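# Put the utility knife flat in the open drawer

## Task

Get the utility knife lying flat inside the drawer, with the drawer still open at the end and no part of the robot in contact with the knife.

## Robot and tools

Robot: two arms on a table. left_arm carries a five-finger left hand and right_arm a five-finger right hand. Base positions in the scene frame: left_arm (+0.033, +0.319, +0.007) m, quat_wxyz (+1.000, 0, 0, -0.009); right_arm (+0.004, -0.330, +0.018) m, quat_wxyz (+1.000, 0, 0, +0.026). A camera stand stands behind the arms. Loose objects may get a brief nudge now and then.

Frames: the scene frame has its origin at table-top height midway between the nominal bases, +z up, +x out over the table, +y toward left_arm. Hand poses, targets and offsets use each arm's own base frame; fixed cameras and the table use the scene frame. Reported positions can be off by a few cm, more at long reach.

Hand point: a point fixed to the palm, 0.05 m in front of it and 0.15 m from the wrist face along the fingers. Its +z runs along straight fingers, +y out of the palm, +x across the palm away from the thumb (toward the thumb on the left hand). Straight fingers reach 0.06 to 0.07 m past it along +z, 0.06 m behind it along -y. A wrist bracket on the little-finger side can strike things.

Row layout (28 numbers, each -1 to 1, both arms always present): left_arm dx, dy, dz, rx, ry, rz; left hand little, ring, middle, index, thumb_bend, thumb_turn, force_limit, speed; then the same 14 for right_arm. dx..rz are offsets, not poses: measured from that arm's Hand target as it stood when the action or move began, along its base axes; 1.0 = 0.6 m or 180 degrees; rx, ry, rz form one rotation vector, turning about the Hand target position. A translation longer than 1.0 is scaled down. Sending six zeros re-asks for the current Hand target. Finger numbers are absolute targets: +1 open/straight, -1 curled; thumb_turn +1 beside the palm, -1 facing the fingers. force_limit maps -1 to about 0 N and +1 to 10 N (15 N for the two thumb motors). speed rises linearly from near zero at -1 to full at +0.48 and stays full above. Nothing in the row means 'unchanged': to keep a hand as is, repeat the last eight hand numbers you sent (or, if none yet, its hand_measured plus hand_force_limit and hand_speed). A thumb turned in front closes on objects roughly 0.035 to 0.065 m thick, handles down to about 0.025 m. For a soft grip close slowly (speed -0.94 or lower). To grip harder, raise force_limit and send a more-closed target than hand_measured; to loosen, send a more-open one.

execute_actions: actions = list of actions; each action is up to 15 rows, one per 1/30 s step, the last row held if fewer. Each row counts from the action's start pose, not the previous row; the next action starts from the new Hand target, so repeating an offset moves further. cameras: list of names, ["all"], or []; default shows all only when actions is empty.

move: target is one 28-number row or a list of up to 15 rows, all offsets from the same starting Hand targets. speed in m/s, 0.002 to 4.3, default 0.25 (turns up to twice that in rad/s), one value or one per target. blend in m rounds corners (0 = stop at each). blocking=false returns early while the move continues. Paths are straight, do not avoid obstacles or the other arm, last at least 0.5 s and are cut at 10 s. Hand settings of later targets are applied on arrival. Result adds a move: line: done, off_target, moving, held or fault, and limits=paced (pose clipped) or limits=held (steps withheld). done/off_target say nothing about contact.

wait: seconds 0 to 10; lets a running move continue. stop: brakes the running move. zoom_image: camera (cam_head_left, cam_head_right, cam_high, cam_low, cam_left_wrist, cam_right_wrist, all 672x504) and region [x0, y0, x1, y1] pixels from top-left, at most 504 wide and high, on the latest image. show_instructions: shows reference pages. finished_scene: scene = number of the scene being ended (1 to 3); irreversible.

Results: per arm Hand target (last commanded pose after clipping; next offsets start here), end_effector_position (m) and end_effector_quat_wxyz, joint positions/velocities ("within noise" when still), joint torques (include gravity, have offsets; numbers 3 and 4 wrap at ±28 N m), hand_measured, hand_stopped_by (moving, target, force, stalled, fault), hand_load_n (positive = finger pushed open; near 0 after a lost grip), hand_force_limit, hand_speed, motor temperatures, and MOTOR HOT or OVER-TEMPERATURE FAULT lines.

Behaviour: the arm tracks loosely; resting 1 to 3 cm (even 5 cm) short, usually low, is normal. Commanded orientation is clipped to within 40 degrees of the measured one each step. If the hand rests short, send the remaining distance as an offset. A blocked arm keeps pressing; command a target back past the hand point to release. Joint ranges (rad): waist ±2.880, shoulder 0 to 3.142, elbow 0 to 3.019, wrist pitch -1.693 to 1.571, wrist yaw ±1.571, wrist roll ±2.094.

Avoid: dropping the knife or releasing it while it moves, fast contact, slamming or hard pushing, anything leaving the table, the arms touching or a hand closing on the other hand, heavy loads or twists on fingers, paths passing near an arm's own base, and long stretched or straining holds that heat motors to 100 °C. The final state must hold on its own: knife flat in the open drawer, hands off it.

Each tool is called after "Emit:" as name(argument=value, ...) on one line, values as JSON.

Reference images:

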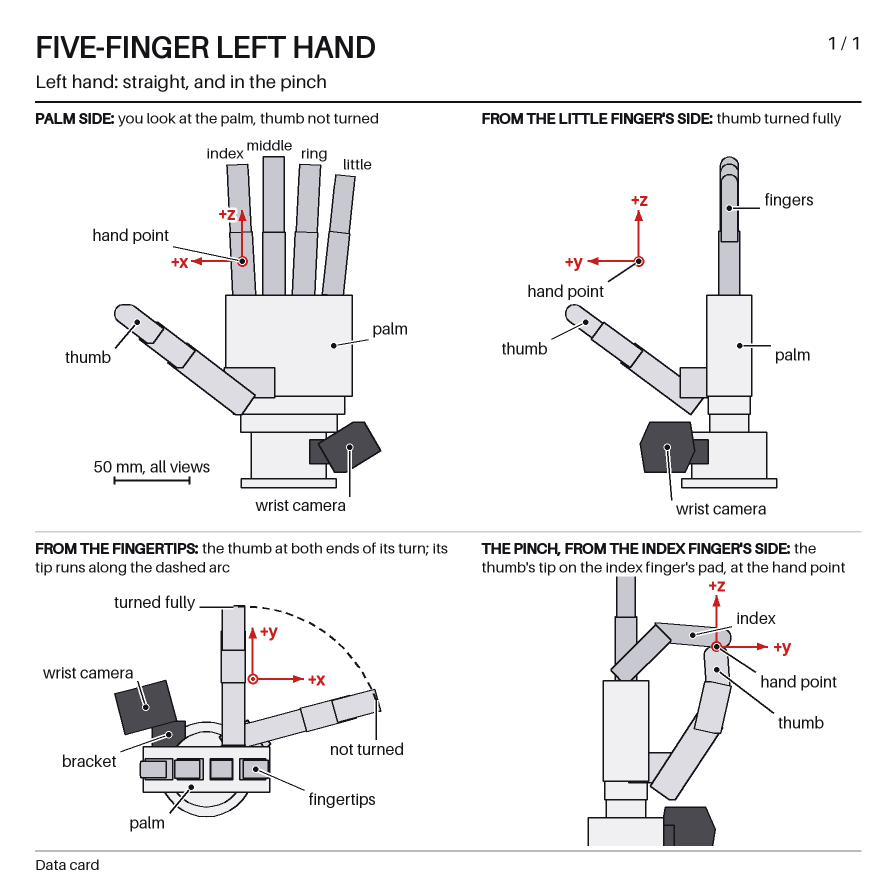

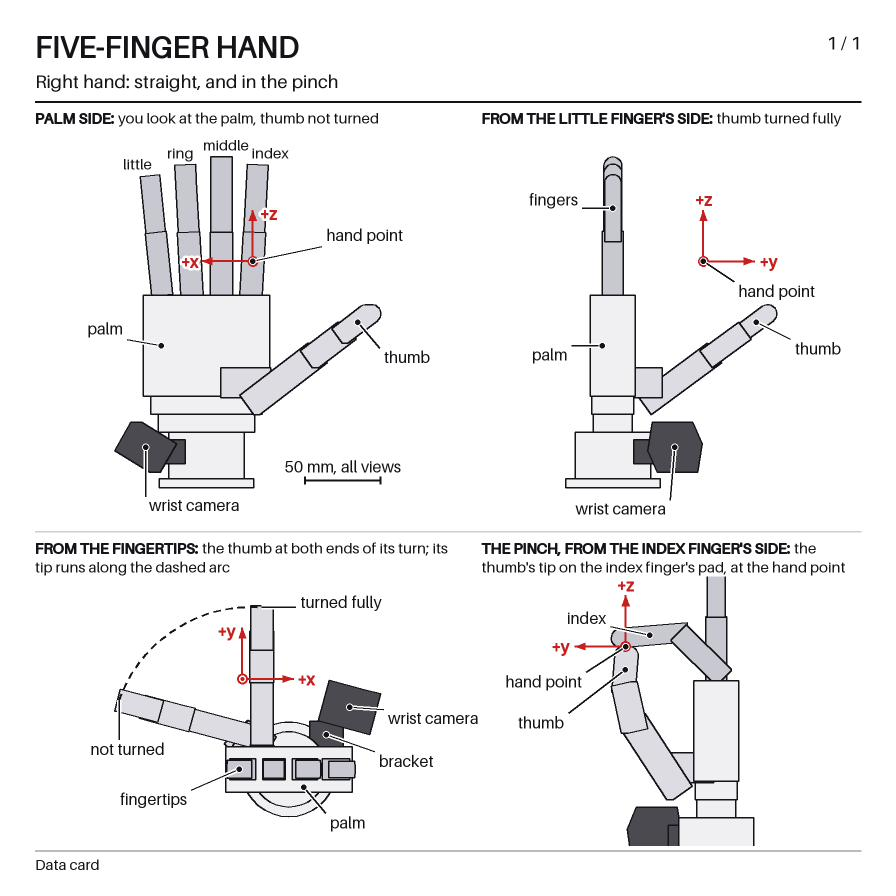

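## Session

Emit:
execute_actions(actions=[])

Scene clock: 0.00 s.
left_arm: end_effector_position=(+0.4537, -0.2014, +0.2443) hand_measured=(+1.000, +1.000, +1.000, +1.000, +1.000, +1.000) hand_load_n=(+0.0, +0.0, +0.0, +0.0, +0.0, +0.0) hand_stopped_by=(target, target, target, target, target, target) hand_force_limit=0.00 hand_speed=-0.80 end_effector_quat_wxyz=(+0.614, +0.039, +0.788, -0.019) | right_arm: end_effector_position=(+0.0751, +0.3663, +0.3078) hand_measured=(+1.000, +1.000, +1.000, +1.000, +1.000, +1.000) hand_load_n=(+0.0, +0.0, +0.0, +0.0, +0.0, +0.0) hand_stopped_by=(target, target, target, target, target, target) hand_force_limit=0.00 hand_speed=-0.80 end_effector_quat_wxyz=(+0.626, -0.515, -0.391, -0.436)
Joint positions: left_arm=[-0.743 1.205 0.758 0.137 -0.639 1.4] | right_arm=[1.36 0.483 0.336 0.317 -0.249 -1.215]
Joint velocities: within noise
Joint torques (N m): no reading
Motor temperatures (°C): left_arm=[31 26 27 28 28 30] | right_arm=[32 26 27 27 28 28]
Heat: left arm: hottest waist 31 °C; right arm: hottest waist 32 °C.
Hand target: left_arm +0.4590, -0.2063, +0.2600; +0.624, +0.032, +0.780, -0.028 | right_arm +0.0753, +0.3674, +0.3235; +0.632, -0.506, -0.387, -0.442

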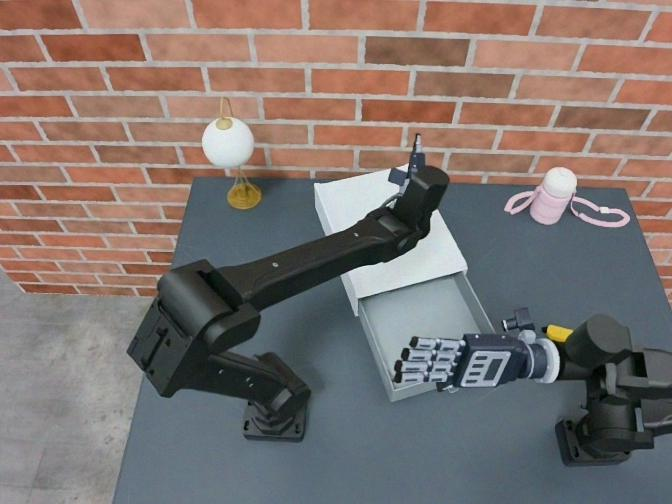

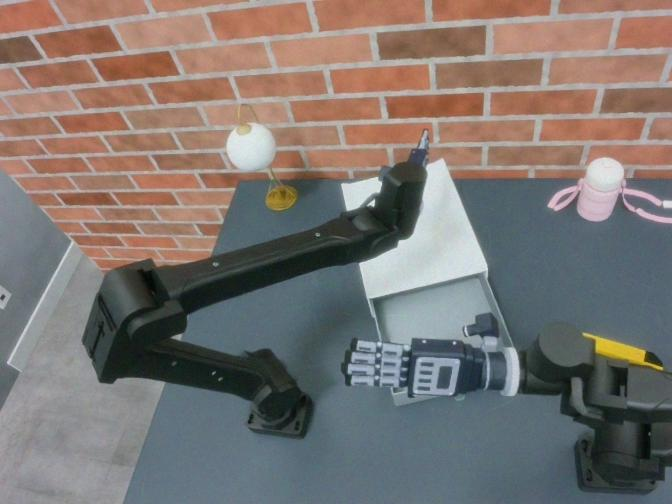

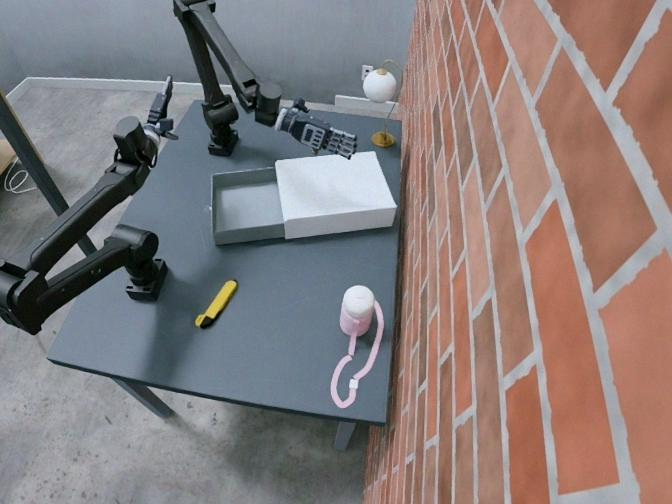

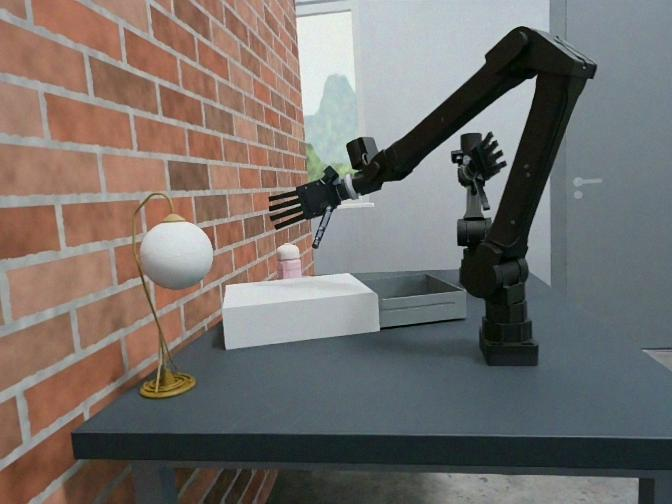

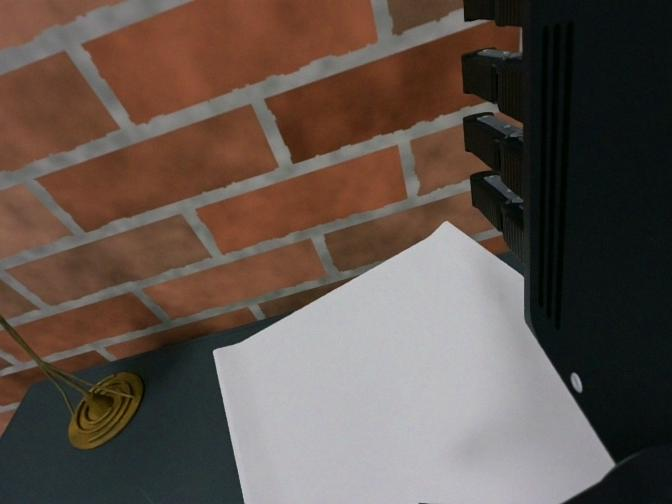

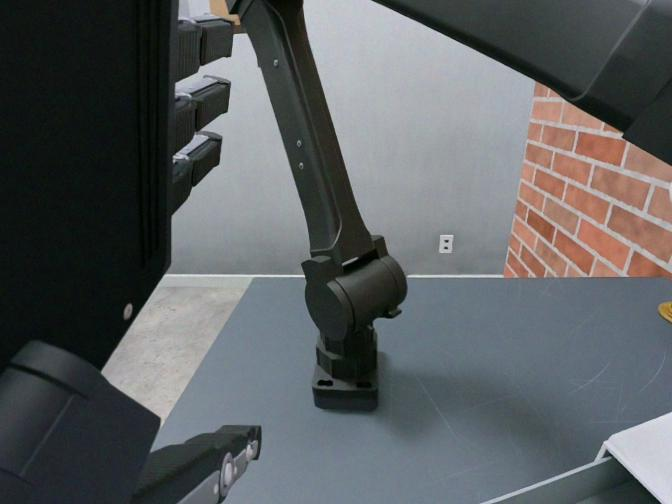

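Emit:
move(target=[[0,0,0,0,0,0,1,1,1,1,1,1,0,-0.8,0.334,-0.227,0.01,0,0,-0.211,1,1,1,1,1,1,0,-0.8],[0,0,0,0,0,0,1,1,1,1,1,1,0,-0.8,0.291,-0.612,0.06,0.0287,0.608,-0.5506,1,1,1,1,1,1,0,-0.8]], blend=[0.05,0], speed=0.4, cameras=["all"])

Scene clock: 17.03 s.
left_arm: end_effector_position=(+0.4537, -0.2014, +0.2443) hand_measured=(+1.000, +1.000, +1.000, +1.000, +1.000, +1.000) hand_load_n=(+0.0, +0.0, +0.0, +0.0, +0.0, +0.0) hand_stopped_by=(target, target, target, target, target, target) hand_force_limit=0.00 hand_speed=-0.80 end_effector_quat_wxyz=(+0.614, +0.039, +0.788, -0.019) | right_arm: end_effector_position=(+0.2458, +0.0016, +0.3383) hand_measured=(+1.000, +1.000, +1.000, +1.000, +1.000, +1.000) hand_load_n=(+0.0, +0.0, +0.0, +0.0, +0.0, -0.5) hand_stopped_by=(target, target, target, target, target, target) hand_force_limit=0.00 hand_speed=-0.80 end_effector_quat_wxyz=(-0.170, +0.695, -0.678, +0.168)
Joint positions: left_arm=[-0.743 1.205 0.758 0.137 -0.639 1.4] | right_arm=[-0.137 0.853 1.239 -1.479 -0.071 -0.143]
Joint torques (N m): left_arm=[-0.26 -7.65 11.29 1.84 -0.19 0.07] | right_arm=[-1.79 -4.01 10.61 -0.01 -0.13 0.14]
Heat: left arm: hottest waist 31 °C; right arm: hottest waist 32 °C.
Hand target: left_arm +0.4590, -0.2063, +0.2600; +0.624, +0.032, +0.780, -0.028 | right_arm +0.2499, +0.0002, +0.3596; -0.183, +0.683, -0.683, +0.183
Off the commanded pose: left_arm 0.017 m, 2 deg | right_arm 0.022 m, 3 deg.
move: off_target (left_arm, right_arm)

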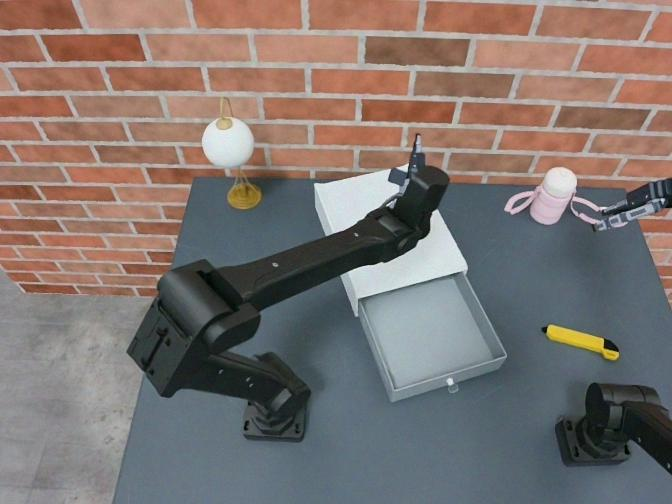

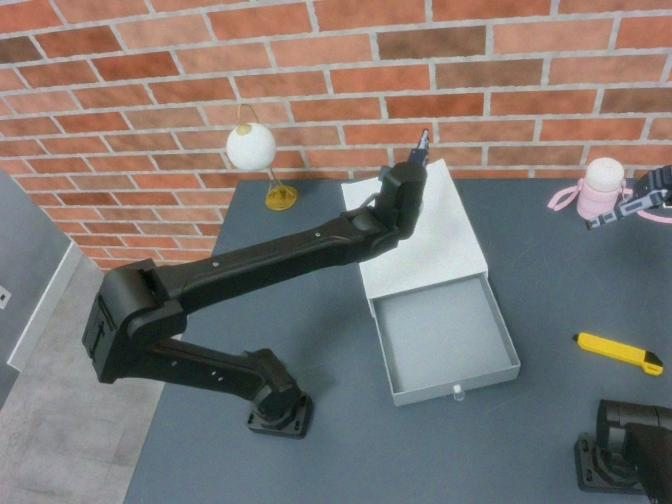

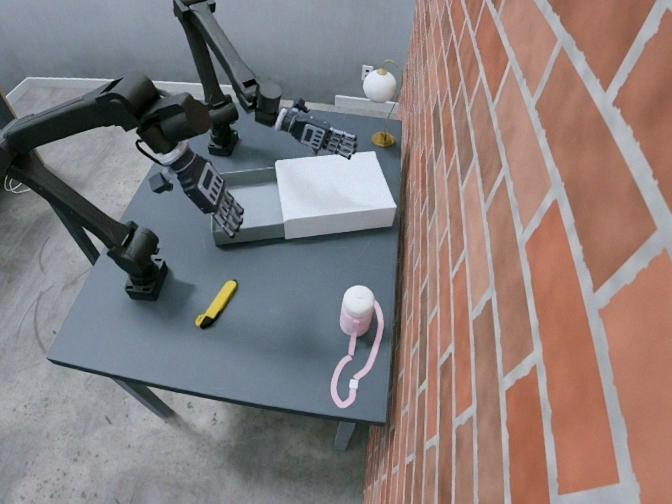

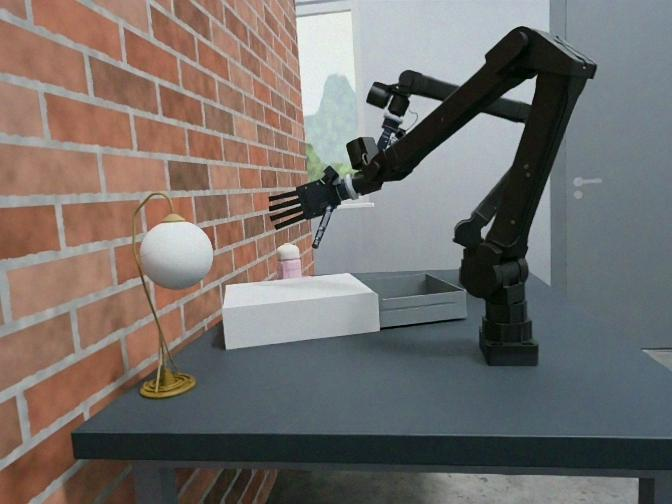

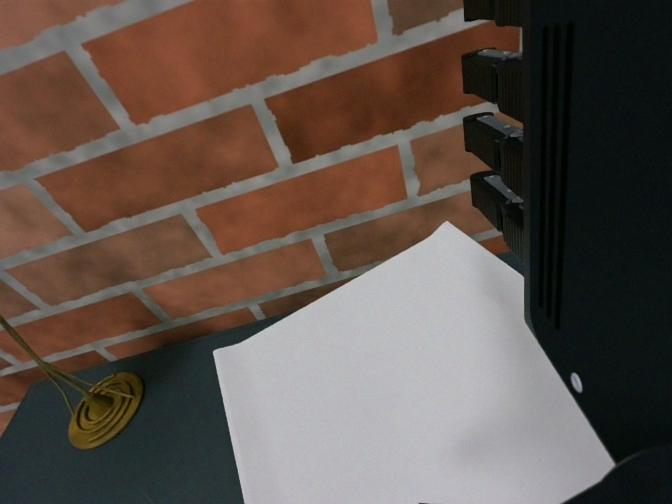

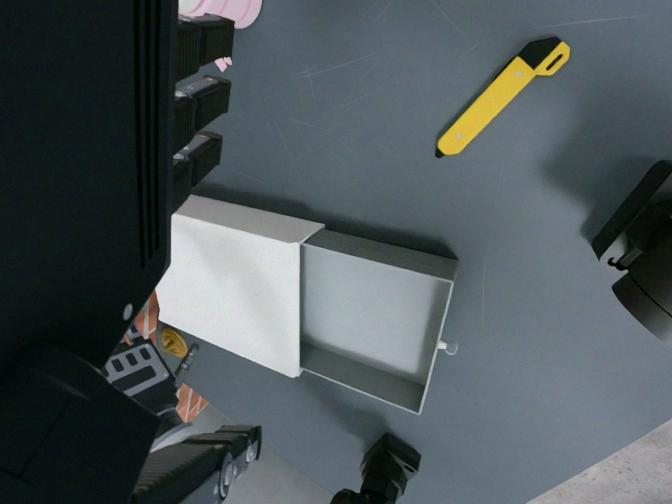

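Emit:
move(target=[0,0,0,0,0,0,1,1,1,1,1,1,0,-0.8,-0.243,0.075,-0.233,0.0334,0.1643,-0.1248,1,1,1,1,1,1,0,-0.8], speed=0.25, cameras=["cam_head_left","cam_high","cam_right_wrist"])

Scene clock: 27.63 s.
left_arm: end_effector_position=(+0.4537, -0.2014, +0.2443) hand_measured=(+1.000, +1.000, +1.000, +1.000, +1.000, +1.000) hand_load_n=(+0.0, +0.0, +0.0, +0.0, +0.0, +0.0) hand_stopped_by=(target, target, target, target, target, target) hand_force_limit=0.00 hand_speed=-0.80 end_effector_quat_wxyz=(+0.614, +0.039, +0.788, -0.019) | right_arm: end_effector_position=(+0.1076, +0.0424, +0.2202) hand_measured=(+1.000, +1.000, +1.000, +1.000, +1.000, +1.000) hand_load_n=(+0.0, +0.0, +0.0, +0.0, +0.0, +0.0) hand_stopped_by=(target, target, target, target, target, target) hand_force_limit=0.00 hand_speed=-0.80 end_effector_quat_wxyz=(+0.046, -0.563, +0.825, -0.024)
Joint positions: left_arm=[-0.743 1.205 0.758 0.137 -0.639 1.4] | right_arm=[-0.076 0.62 0.845 -1.694 -0.019 0.298]
Joint torques (N m): left_arm=[-0.26 -7.59 11.3 1.84 -0.2 0.07] | right_arm=[-0.26 -0.85 6.34 -0.4 -0.1 0.14]
Motor temperatures (°C): left_arm=[31 27 29 28 28 30] | right_arm=[32 26 32 27 28 28]
Heat: left arm: hottest waist 31 °C; right arm: hottest waist 32 °C.
Hand target: left_arm +0.4590, -0.2063, +0.2600; +0.624, +0.032, +0.780, -0.028 | right_arm +0.1041, +0.0451, +0.2198; +0.000, -0.552, +0.834, +0.000
Off the commanded pose: left_arm 0.017 m, 2 deg | right_arm 0.004 m, 6 deg.
joint sent to its limit (right arm) — joint 4 (wrist pitch), lower limit. The joint targets are off in orientation, not in position.
move: off_target (left_arm, right_arm)
Images, in order (width x height): cam_head_left 672x504, cam_high 672x504, cam_right_wrist 672x504.

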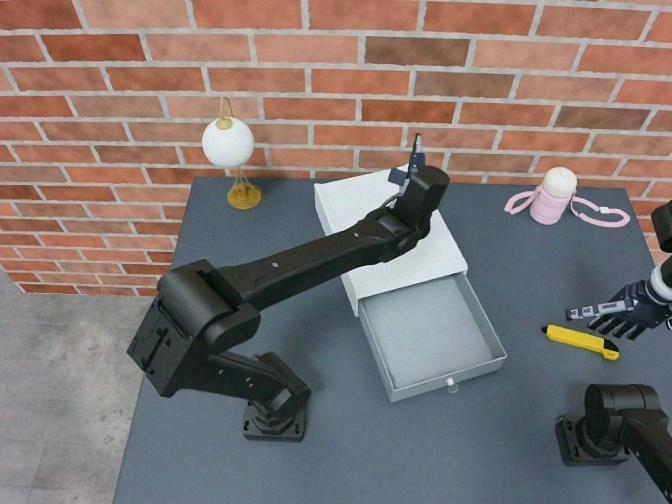

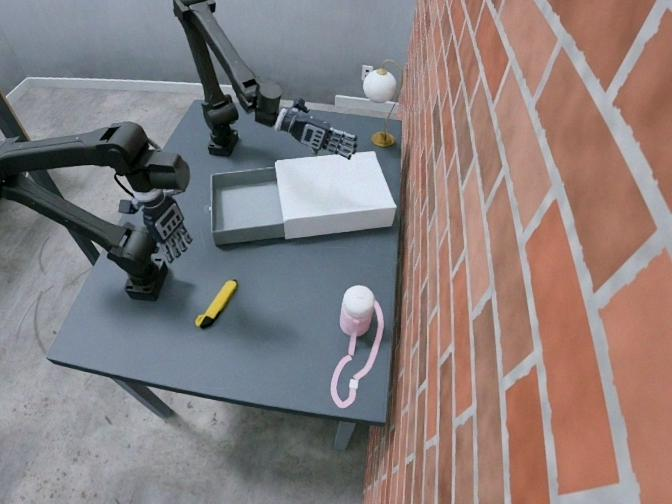

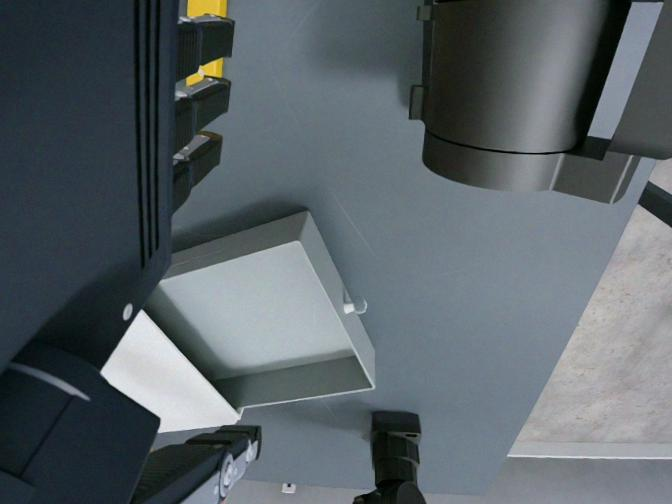

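Emit:
move(target=[0,0,0,0,0,0,1,1,1,1,1,1,0,-0.8,0,0,-0.19,0,0,0,1,1,1,1,1,1,0,-0.8], speed=0.2, cameras=["cam_head_left","cam_head_right","cam_high","cam_right_wrist"])

Scene clock: 29.37 s.
left_arm: end_effector_position=(+0.4537, -0.2014, +0.2443) hand_measured=(+1.000, +1.000, +1.000, +1.000, +1.000, +1.000) hand_load_n=(+0.0, +0.0, +0.0, +0.0, +0.0, +0.0) hand_stopped_by=(target, target, target, target, target, target) hand_force_limit=0.00 hand_speed=-0.80 end_effector_quat_wxyz=(+0.614, +0.039, +0.788, -0.019) | right_arm: end_effector_position=(+0.1029, +0.0434, +0.1076) hand_measured=(+1.000, +1.000, +1.000, +1.000, +1.000, +1.000) hand_load_n=(+0.0, +0.0, +0.0, +0.0, +0.0, +0.0) hand_stopped_by=(target, target, target, target, target, target) hand_force_limit=0.00 hand_speed=-0.80 end_effector_quat_wxyz=(+0.000, -0.552, +0.834, +0.002)
Joint positions: left_arm=[-0.743 1.205 0.758 0.137 -0.639 1.4] | right_arm=[-0.059 0.672 0.557 -1.458 -0.003 0.342]
Joint torques (N m): left_arm=[-0.26 -7.65 11.29 1.84 -0.2 0.07] | right_arm=[0.15 -0.79 6.57 -0.08 0.2 0.12]
Heat: left arm: hottest waist 31 °C; right arm: hottest waist 32 °C.
Hand target: left_arm +0.4590, -0.2063, +0.2600; +0.624, +0.032, +0.780, -0.028 | right_arm +0.1041, +0.0451, +0.1057; +0.000, -0.552, +0.834, +0.000
Off the commanded pose: left_arm 0.017 m, 2 deg | right_arm 0.003 m, 0 deg.
move: off_target (left_arm)
Images, in order (width x height): cam_head_left 672x504, cam_head_right 672x504, cam_high 672x504, cam_right_wrist 672x504.

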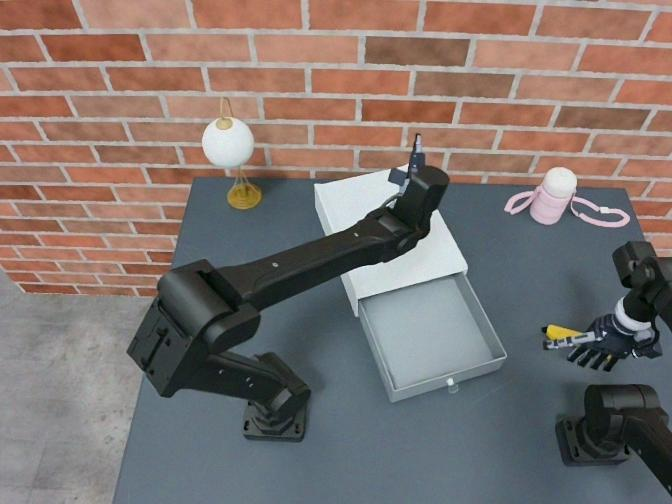

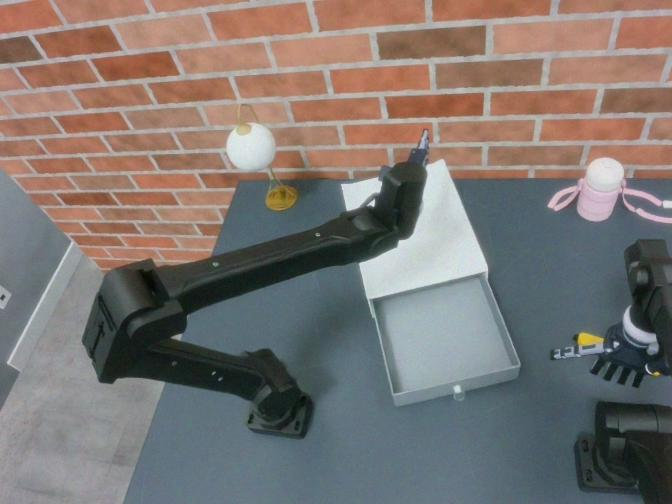

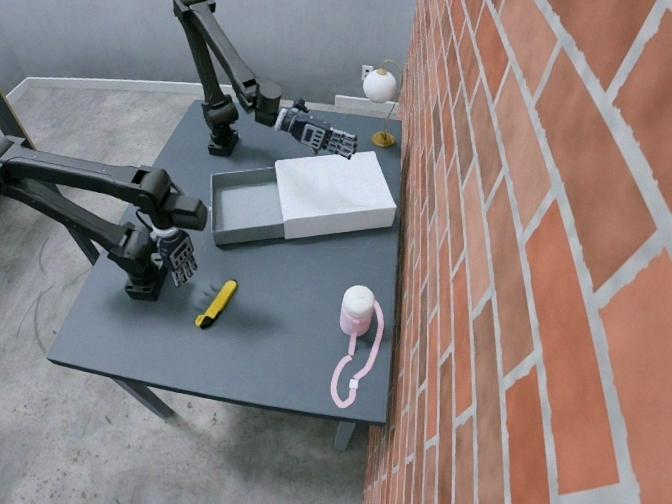

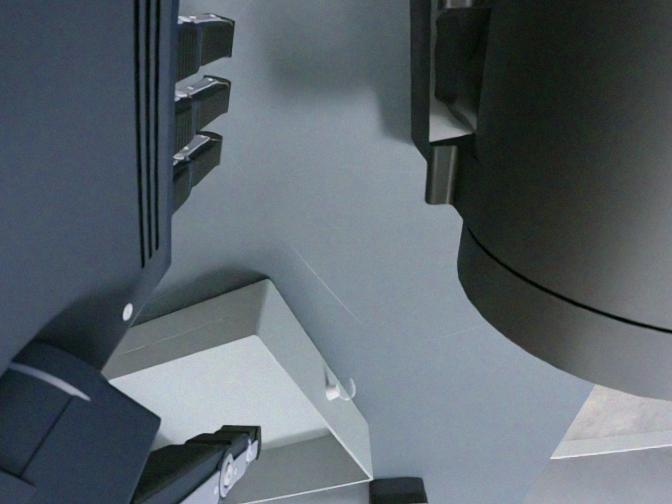

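Emit:
move(target=[0,0,0,0,0,0,1,1,1,1,1,1,0,-0.8,0,0,-0.045,0,0,0,1,1,1,1,1,1,0,-0.8], speed=0.15, cameras=["cam_head_left","cam_high"])

Emit:
zoom_image(camera="cam_high", region=[130, 220, 280, 340])

Emit:
zoom_image(camera="cam_head_left", region=[520, 290, 672, 410])

Scene clock: 30.90 s.
left_arm: end_effector_position=(+0.4537, -0.2014, +0.2443) hand_measured=(+1.000, +1.000, +1.000, +1.000, +1.000, +1.000) hand_load_n=(+0.0, +0.0, +0.0, +0.0, +0.0, +0.0) hand_stopped_by=(target, target, target, target, target, target) hand_force_limit=0.00 hand_speed=-0.80 end_effector_quat_wxyz=(+0.614, +0.039, +0.788, -0.019) | right_arm: end_effector_position=(+0.1046, +0.0433, +0.0823) hand_measured=(+1.000, +1.000, +1.000, +1.000, +1.000, +1.000) hand_load_n=(+0.0, +0.0, +0.0, +0.0, +0.0, +0.0) hand_stopped_by=(target, target, target, target, target, target) hand_force_limit=0.00 hand_speed=-0.80 end_effector_quat_wxyz=(+0.003, -0.552, +0.834, +0.000)
Joint positions: left_arm=[-0.743 1.205 0.758 0.137 -0.639 1.4] | right_arm=[-0.059 0.686 0.495 -1.375 -0.003 0.343]
Joint torques (N m): left_arm=[-0.26 -7.59 11.3 1.84 -0.2 0.07] | right_arm=[0.21 -0.73 6.19 0.01 0.19 0.14]
Heat: left arm: hottest waist 31 °C; right arm: hottest waist 32 °C.
Hand target: left_arm +0.4590, -0.2063, +0.2600; +0.624, +0.032, +0.780, -0.028 | right_arm +0.1042, +0.0451, +0.0788; +0.000, -0.552, +0.834, +0.000
Off the commanded pose: left_arm 0.017 m, 2 deg | right_arm 0.004 m, 0 deg.
move: off_target (left_arm)
Images, in order (width x height): cam_head_left 672x504, cam_high 672x504.

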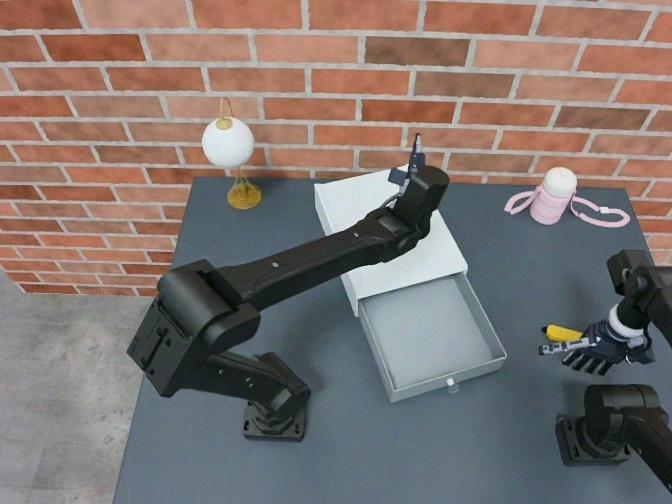

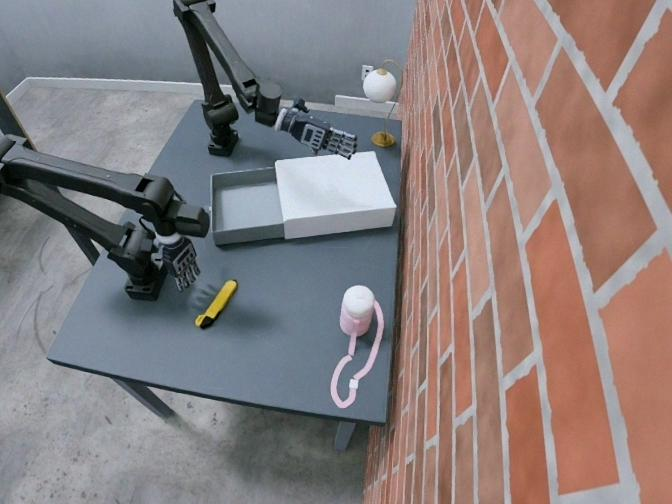

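Scaled by 3.360.

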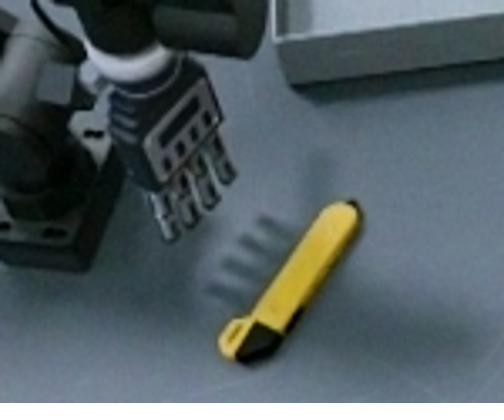

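Scaled by 3.316.

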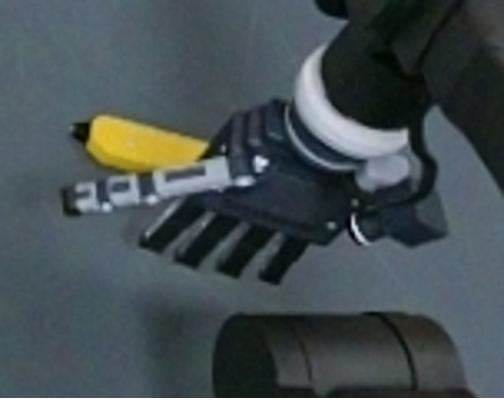

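Emit:
move(target=[[0,0,0,0,0,0,1,1,1,1,1,1,0,-0.8,0,0,-0.04,0,0,0,1,1,1,1,1,1,0,-0.8],[0,0,0,0,0,0,1,1,1,1,1,1,0,-0.8,0.12,-0.05,-0.032,0,0,0,1,1,1,1,1,1,0,-0.8]], speed=0.12, cameras=["cam_head_left","cam_high"])

Emit:
zoom_image(camera="cam_high", region=[150, 220, 300, 340])

Emit:
zoom_image(camera="cam_head_left", region=[520, 270, 672, 390])

Scene clock: 34.77 s.
left_arm: end_effector_position=(+0.4537, -0.2014, +0.2443) hand_measured=(+1.000, +1.000, +1.000, +1.000, +1.000, +1.000) hand_load_n=(+0.0, +0.0, +0.0, +0.0, +0.0, +0.0) hand_stopped_by=(target, target, target, target, target, target) hand_force_limit=0.00 hand_speed=-0.80 end_effector_quat_wxyz=(+0.614, +0.039, +0.788, -0.019) | right_arm: end_effector_position=(+0.1591, +0.0211, +0.0494) hand_measured=(+1.000, +1.000, +1.000, +1.000, +1.000, +1.000) hand_load_n=(+0.0, +0.0, +0.0, +0.0, +0.0, +0.0) hand_stopped_by=(target, target, target, target, target, target) hand_force_limit=0.00 hand_speed=-0.80 end_effector_quat_wxyz=(-0.015, -0.551, +0.834, +0.013)
Joint positions: left_arm=[-0.743 1.205 0.758 0.137 -0.639 1.4] | right_arm=[-0.148 0.996 0.535 -1.149 0.001 0.255]
Joint torques (N m): left_arm=[-0.26 -7.65 11.29 1.83 -0.19 0.07] | right_arm=[-2.08 -4.19 8.69 -0.24 0.09 -0.13]
Heat: left arm: hottest waist 31 °C; right arm: hottest waist 32 °C.
Hand target: left_arm +0.4590, -0.2063, +0.2600; +0.624, +0.032, +0.780, -0.028 | right_arm +0.1762, +0.0151, +0.0596; +0.000, -0.552, +0.834, -0.001
Off the commanded pose: left_arm 0.017 m, 2 deg | right_arm 0.021 m, 2 deg.
move: off_target (left_arm, right_arm)
Images, in order (width x height): cam_head_left 672x504, cam_high 672x504.

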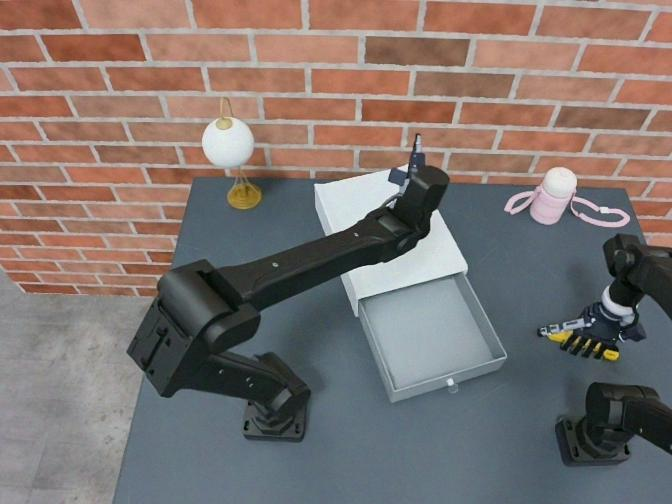

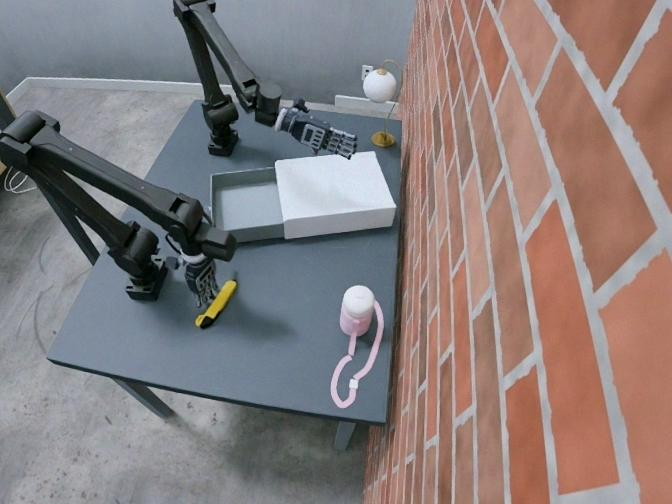

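Scaled by 3.360.

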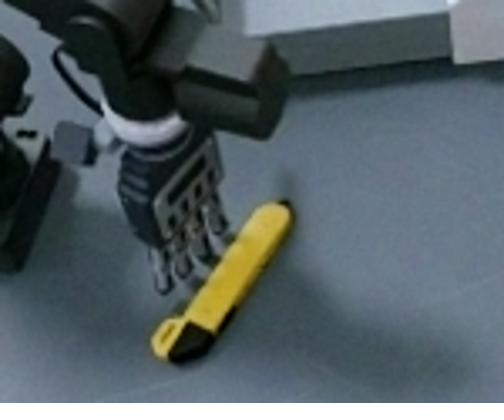

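Scaled by 3.316.

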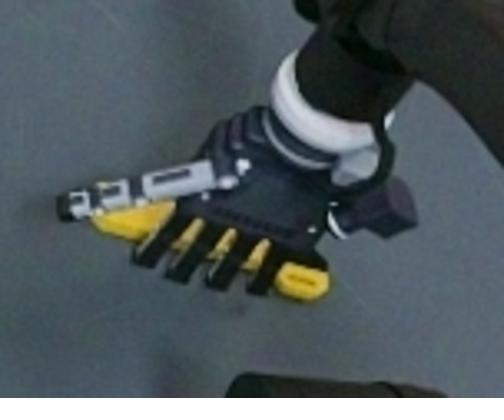

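Emit:
move(target=[[0,0,0,0,0,0,1,1,1,1,1,1,0,-0.8,0,0,0.02,0,0,0,1,1,1,1,1,1,0,-0.8],[0,0,0,0,0,0,1,1,1,1,1,1,0,-0.8,0.123,-0.052,0.028,0,0,0,1,1,1,1,1,1,0,-0.8]], speed=0.12, cameras=["cam_head_left","cam_high"])

Emit:
zoom_image(camera="cam_high", region=[150, 220, 300, 340])

Scene clock: 37.87 s.
left_arm: end_effector_position=(+0.4537, -0.2014, +0.2443) hand_measured=(+1.000, +1.000, +1.000, +1.000, +1.000, +1.000) hand_load_n=(+0.0, +0.0, +0.0, +0.0, +0.0, +0.0) hand_stopped_by=(target, target, target, target, target, target) hand_force_limit=0.00 hand_speed=-0.80 end_effector_quat_wxyz=(+0.614, +0.039, +0.788, -0.019) | right_arm: end_effector_position=(+0.2335, -0.0081, +0.0673) hand_measured=(+1.000, +1.000, +1.000, +1.000, +1.000, +1.000) hand_load_n=(+0.0, +0.0, +0.0, +0.0, +0.0, +0.0) hand_stopped_by=(target, target, target, target, target, target) hand_force_limit=0.00 hand_speed=-0.80 end_effector_quat_wxyz=(-0.013, -0.551, +0.834, +0.012)
Joint positions: left_arm=[-0.743 1.205 0.758 0.137 -0.639 1.4] | right_arm=[-0.212 1.215 0.737 -1.128 0.001 0.192]
Joint torques (N m): left_arm=[-0.26 -7.59 11.29 1.85 -0.2 0.07] | right_arm=[-2.08 -7.3 8.59 -0.34 0.07 -0.12]
Heat: left arm: hottest waist 31 °C; right arm: hottest waist 32 °C.
Hand target: left_arm +0.4590, -0.2063, +0.2600; +0.624, +0.032, +0.780, -0.028 | right_arm +0.2499, -0.0161, +0.0763; +0.000, -0.552, +0.834, +0.000
Off the commanded pose: left_arm 0.017 m, 2 deg | right_arm 0.021 m, 2 deg.
move: off_target (left_arm, right_arm)
Images, in order (width x height): cam_head_left 672x504, cam_high 672x504.

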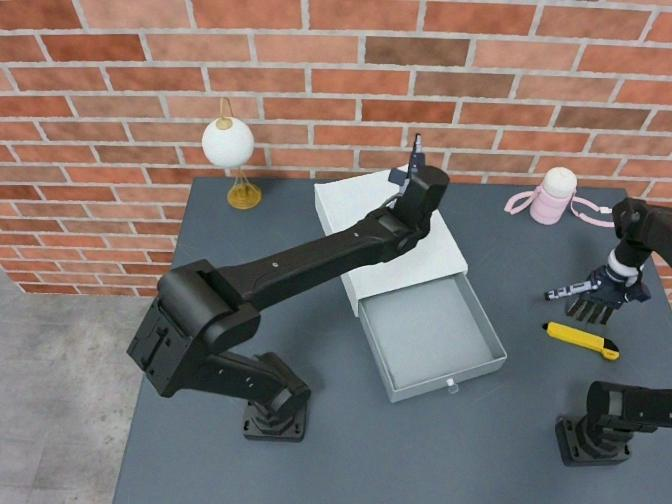

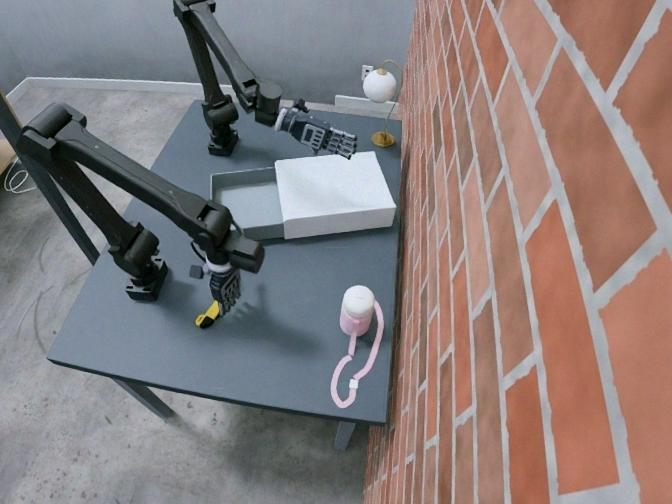

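Scaled by 3.360.

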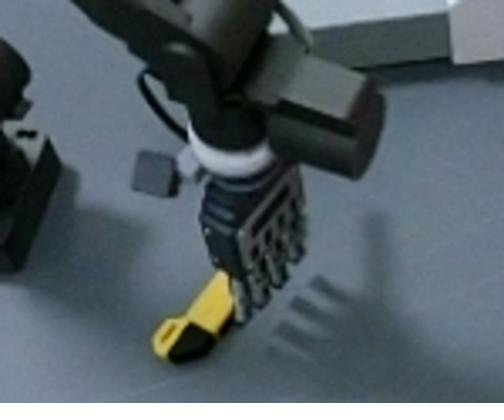

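Emit:
move(target=[[0,0,0,0,0,0,1,1,1,1,1,1,0,-0.8,0,0,0.1,0,0,0,1,1,1,1,1,1,0,-0.8],[0,0,0,0,0,0,1,1,1,1,1,1,0,-0.8,0.017,-0.033,0.06,-0.0868,-0.2046,0,-0.25,-0.25,-0.25,-0.25,1,-1,0,0]], speed=0.2, cameras=["cam_head_left","cam_high","cam_right_wrist"])

Emit:
zoom_image(camera="cam_high", region=[150, 220, 300, 340])

Emit:
zoom_image(camera="cam_head_left", region=[520, 270, 672, 390])

Scene clock: 47.30 s.
left_arm: end_effector_position=(+0.4537, -0.2014, +0.2443) hand_measured=(+1.000, +1.000, +1.000, +1.000, +1.000, +1.000) hand_load_n=(+0.0, +0.0, +0.0, +0.0, +0.0, +0.0) hand_stopped_by=(target, target, target, target, target, target) hand_force_limit=0.00 hand_speed=-0.80 end_effector_quat_wxyz=(+0.614, +0.039, +0.788, -0.019) | right_arm: end_effector_position=(+0.2598, -0.0386, +0.1152) hand_measured=(-0.250, -0.250, -0.250, -0.250, +1.000, -1.000) hand_load_n=(+0.0, +0.0, +0.0, +0.0, +0.0, +0.0) hand_stopped_by=(target, target, target, target, target, target) hand_force_limit=0.00 hand_speed=0.00 end_effector_quat_wxyz=(+0.188, -0.508, +0.791, -0.283)
Joint positions: left_arm=[-0.743 1.205 0.758 0.137 -0.639 1.4] | right_arm=[-0.201 0.62 0.5 -0.768 0.135 0.179]
Joint torques (N m): left_arm=[-0.26 -7.59 11.32 1.84 -0.2 0.07] | right_arm=[0.03 -1.61 7.02 1.4 0.3 -0.13]
Heat: left arm: hottest waist 31 °C; right arm: hottest elbow 33 °C.
Hand target: left_arm +0.4590, -0.2063, +0.2600; +0.624, +0.032, +0.780, -0.028 | right_arm +0.2600, -0.0359, +0.1123; +0.189, -0.519, +0.783, -0.286
Off the commanded pose: left_arm 0.017 m, 2 deg | right_arm 0.004 m, 1 deg.
move: off_target (left_arm)
Images, in order (width x height): cam_head_left 672x504, cam_high 672x504, cam_right_wrist 672x504.

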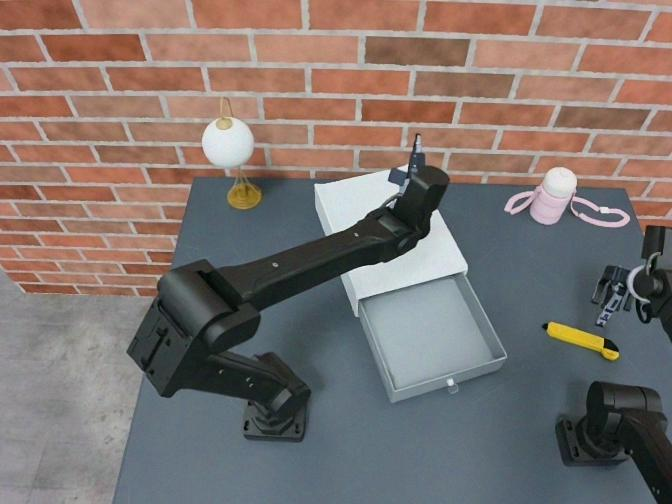

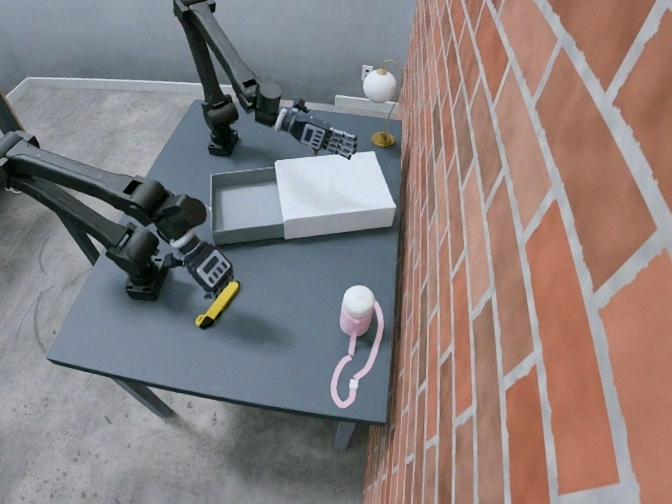

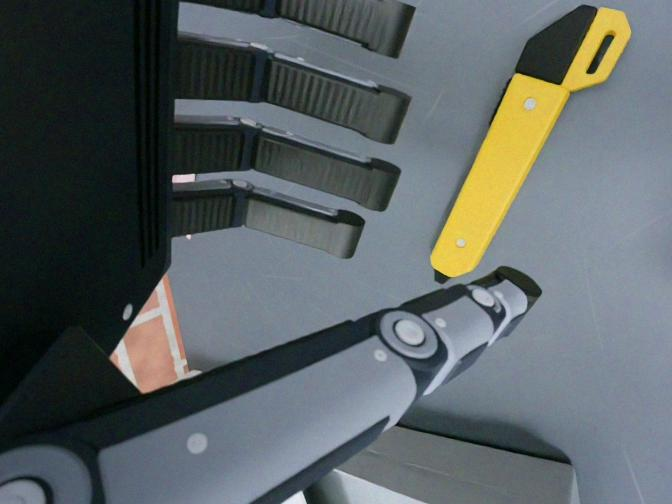

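Scaled by 3.360.

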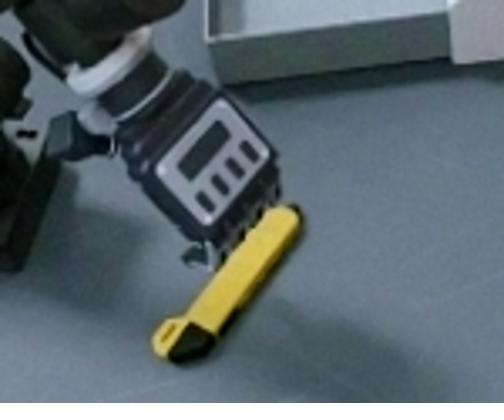

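Scaled by 3.316.

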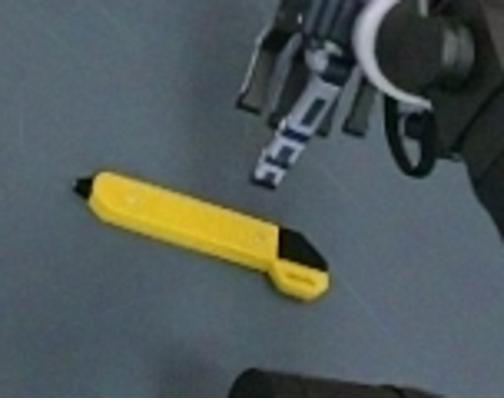

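Emit:
move(target=[0,0,0,0,0,0,1,1,1,1,1,1,0,-0.8,0,0,-0.1,0,0,0,-0.25,-0.25,-0.25,-0.25,1,-1,0,0], speed=0.2, cameras=["cam_high","cam_right_wrist"])

Emit:
zoom_image(camera="cam_high", region=[150, 220, 300, 340])

Scene clock: 48.77 s.
left_arm: end_effector_position=(+0.4537, -0.2014, +0.2443) hand_measured=(+1.000, +1.000, +1.000, +1.000, +1.000, +1.000) hand_load_n=(+0.0, +0.0, +0.0, +0.0, +0.0, +0.0) hand_stopped_by=(target, target, target, target, target, target) hand_force_limit=0.00 hand_speed=-0.80 end_effector_quat_wxyz=(+0.614, +0.039, +0.788, -0.019) | right_arm: end_effector_position=(+0.2588, -0.0384, +0.0535) hand_measured=(-0.250, -0.250, -0.250, -0.250, +1.000, -1.000) hand_load_n=(+0.0, +0.0, +0.0, +0.0, +0.0, +0.0) hand_stopped_by=(target, target, target, target, target, target) hand_force_limit=0.00 hand_speed=0.00 end_effector_quat_wxyz=(+0.187, -0.509, +0.791, -0.283)
Joint positions: left_arm=[-0.743 1.205 0.758 0.137 -0.639 1.4] | right_arm=[-0.201 0.68 0.353 -0.563 0.135 0.179]
Joint torques (N m): left_arm=[-0.26 -7.59 11.29 1.84 -0.2 0.07] | right_arm=[0.26 -1.73 6.99 1.47 0.33 -0.12]
Heat: left arm: hottest waist 31 °C; right arm: hottest elbow 33 °C.
Hand target: left_arm +0.4590, -0.2063, +0.2600; +0.624, +0.032, +0.780, -0.028 | right_arm +0.2602, -0.0359, +0.0524; +0.189, -0.519, +0.783, -0.286
Off the commanded pose: left_arm 0.017 m, 2 deg | right_arm 0.003 m, 2 deg.
move: off_target (left_arm)
Images, in order (width x height): cam_high 672x504, cam_right_wrist 672x504.

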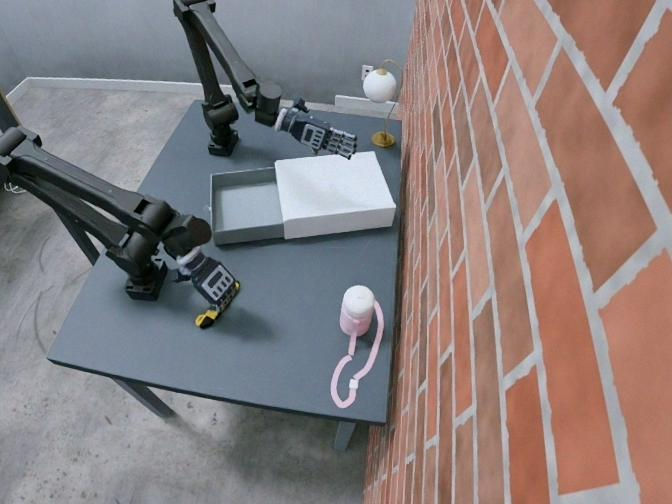

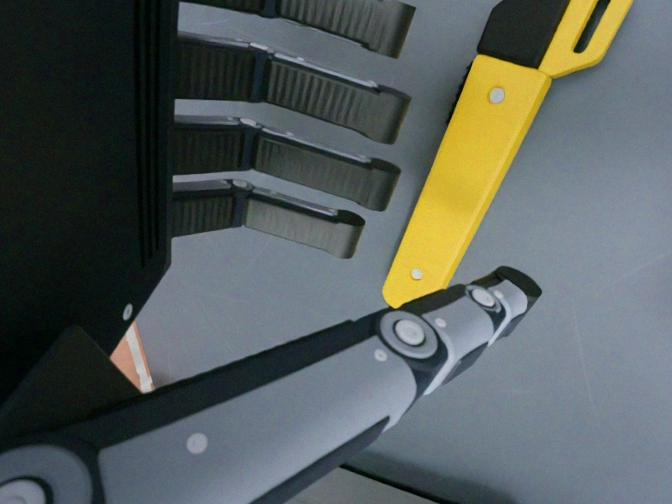

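Scaled by 3.360.

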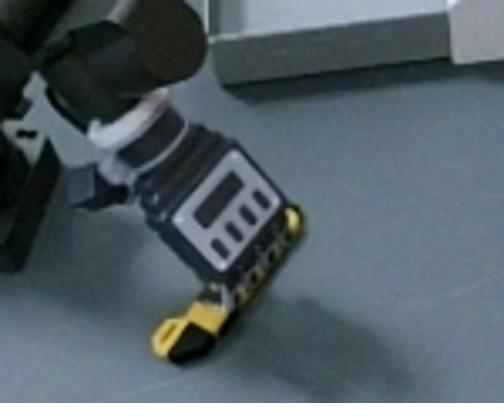

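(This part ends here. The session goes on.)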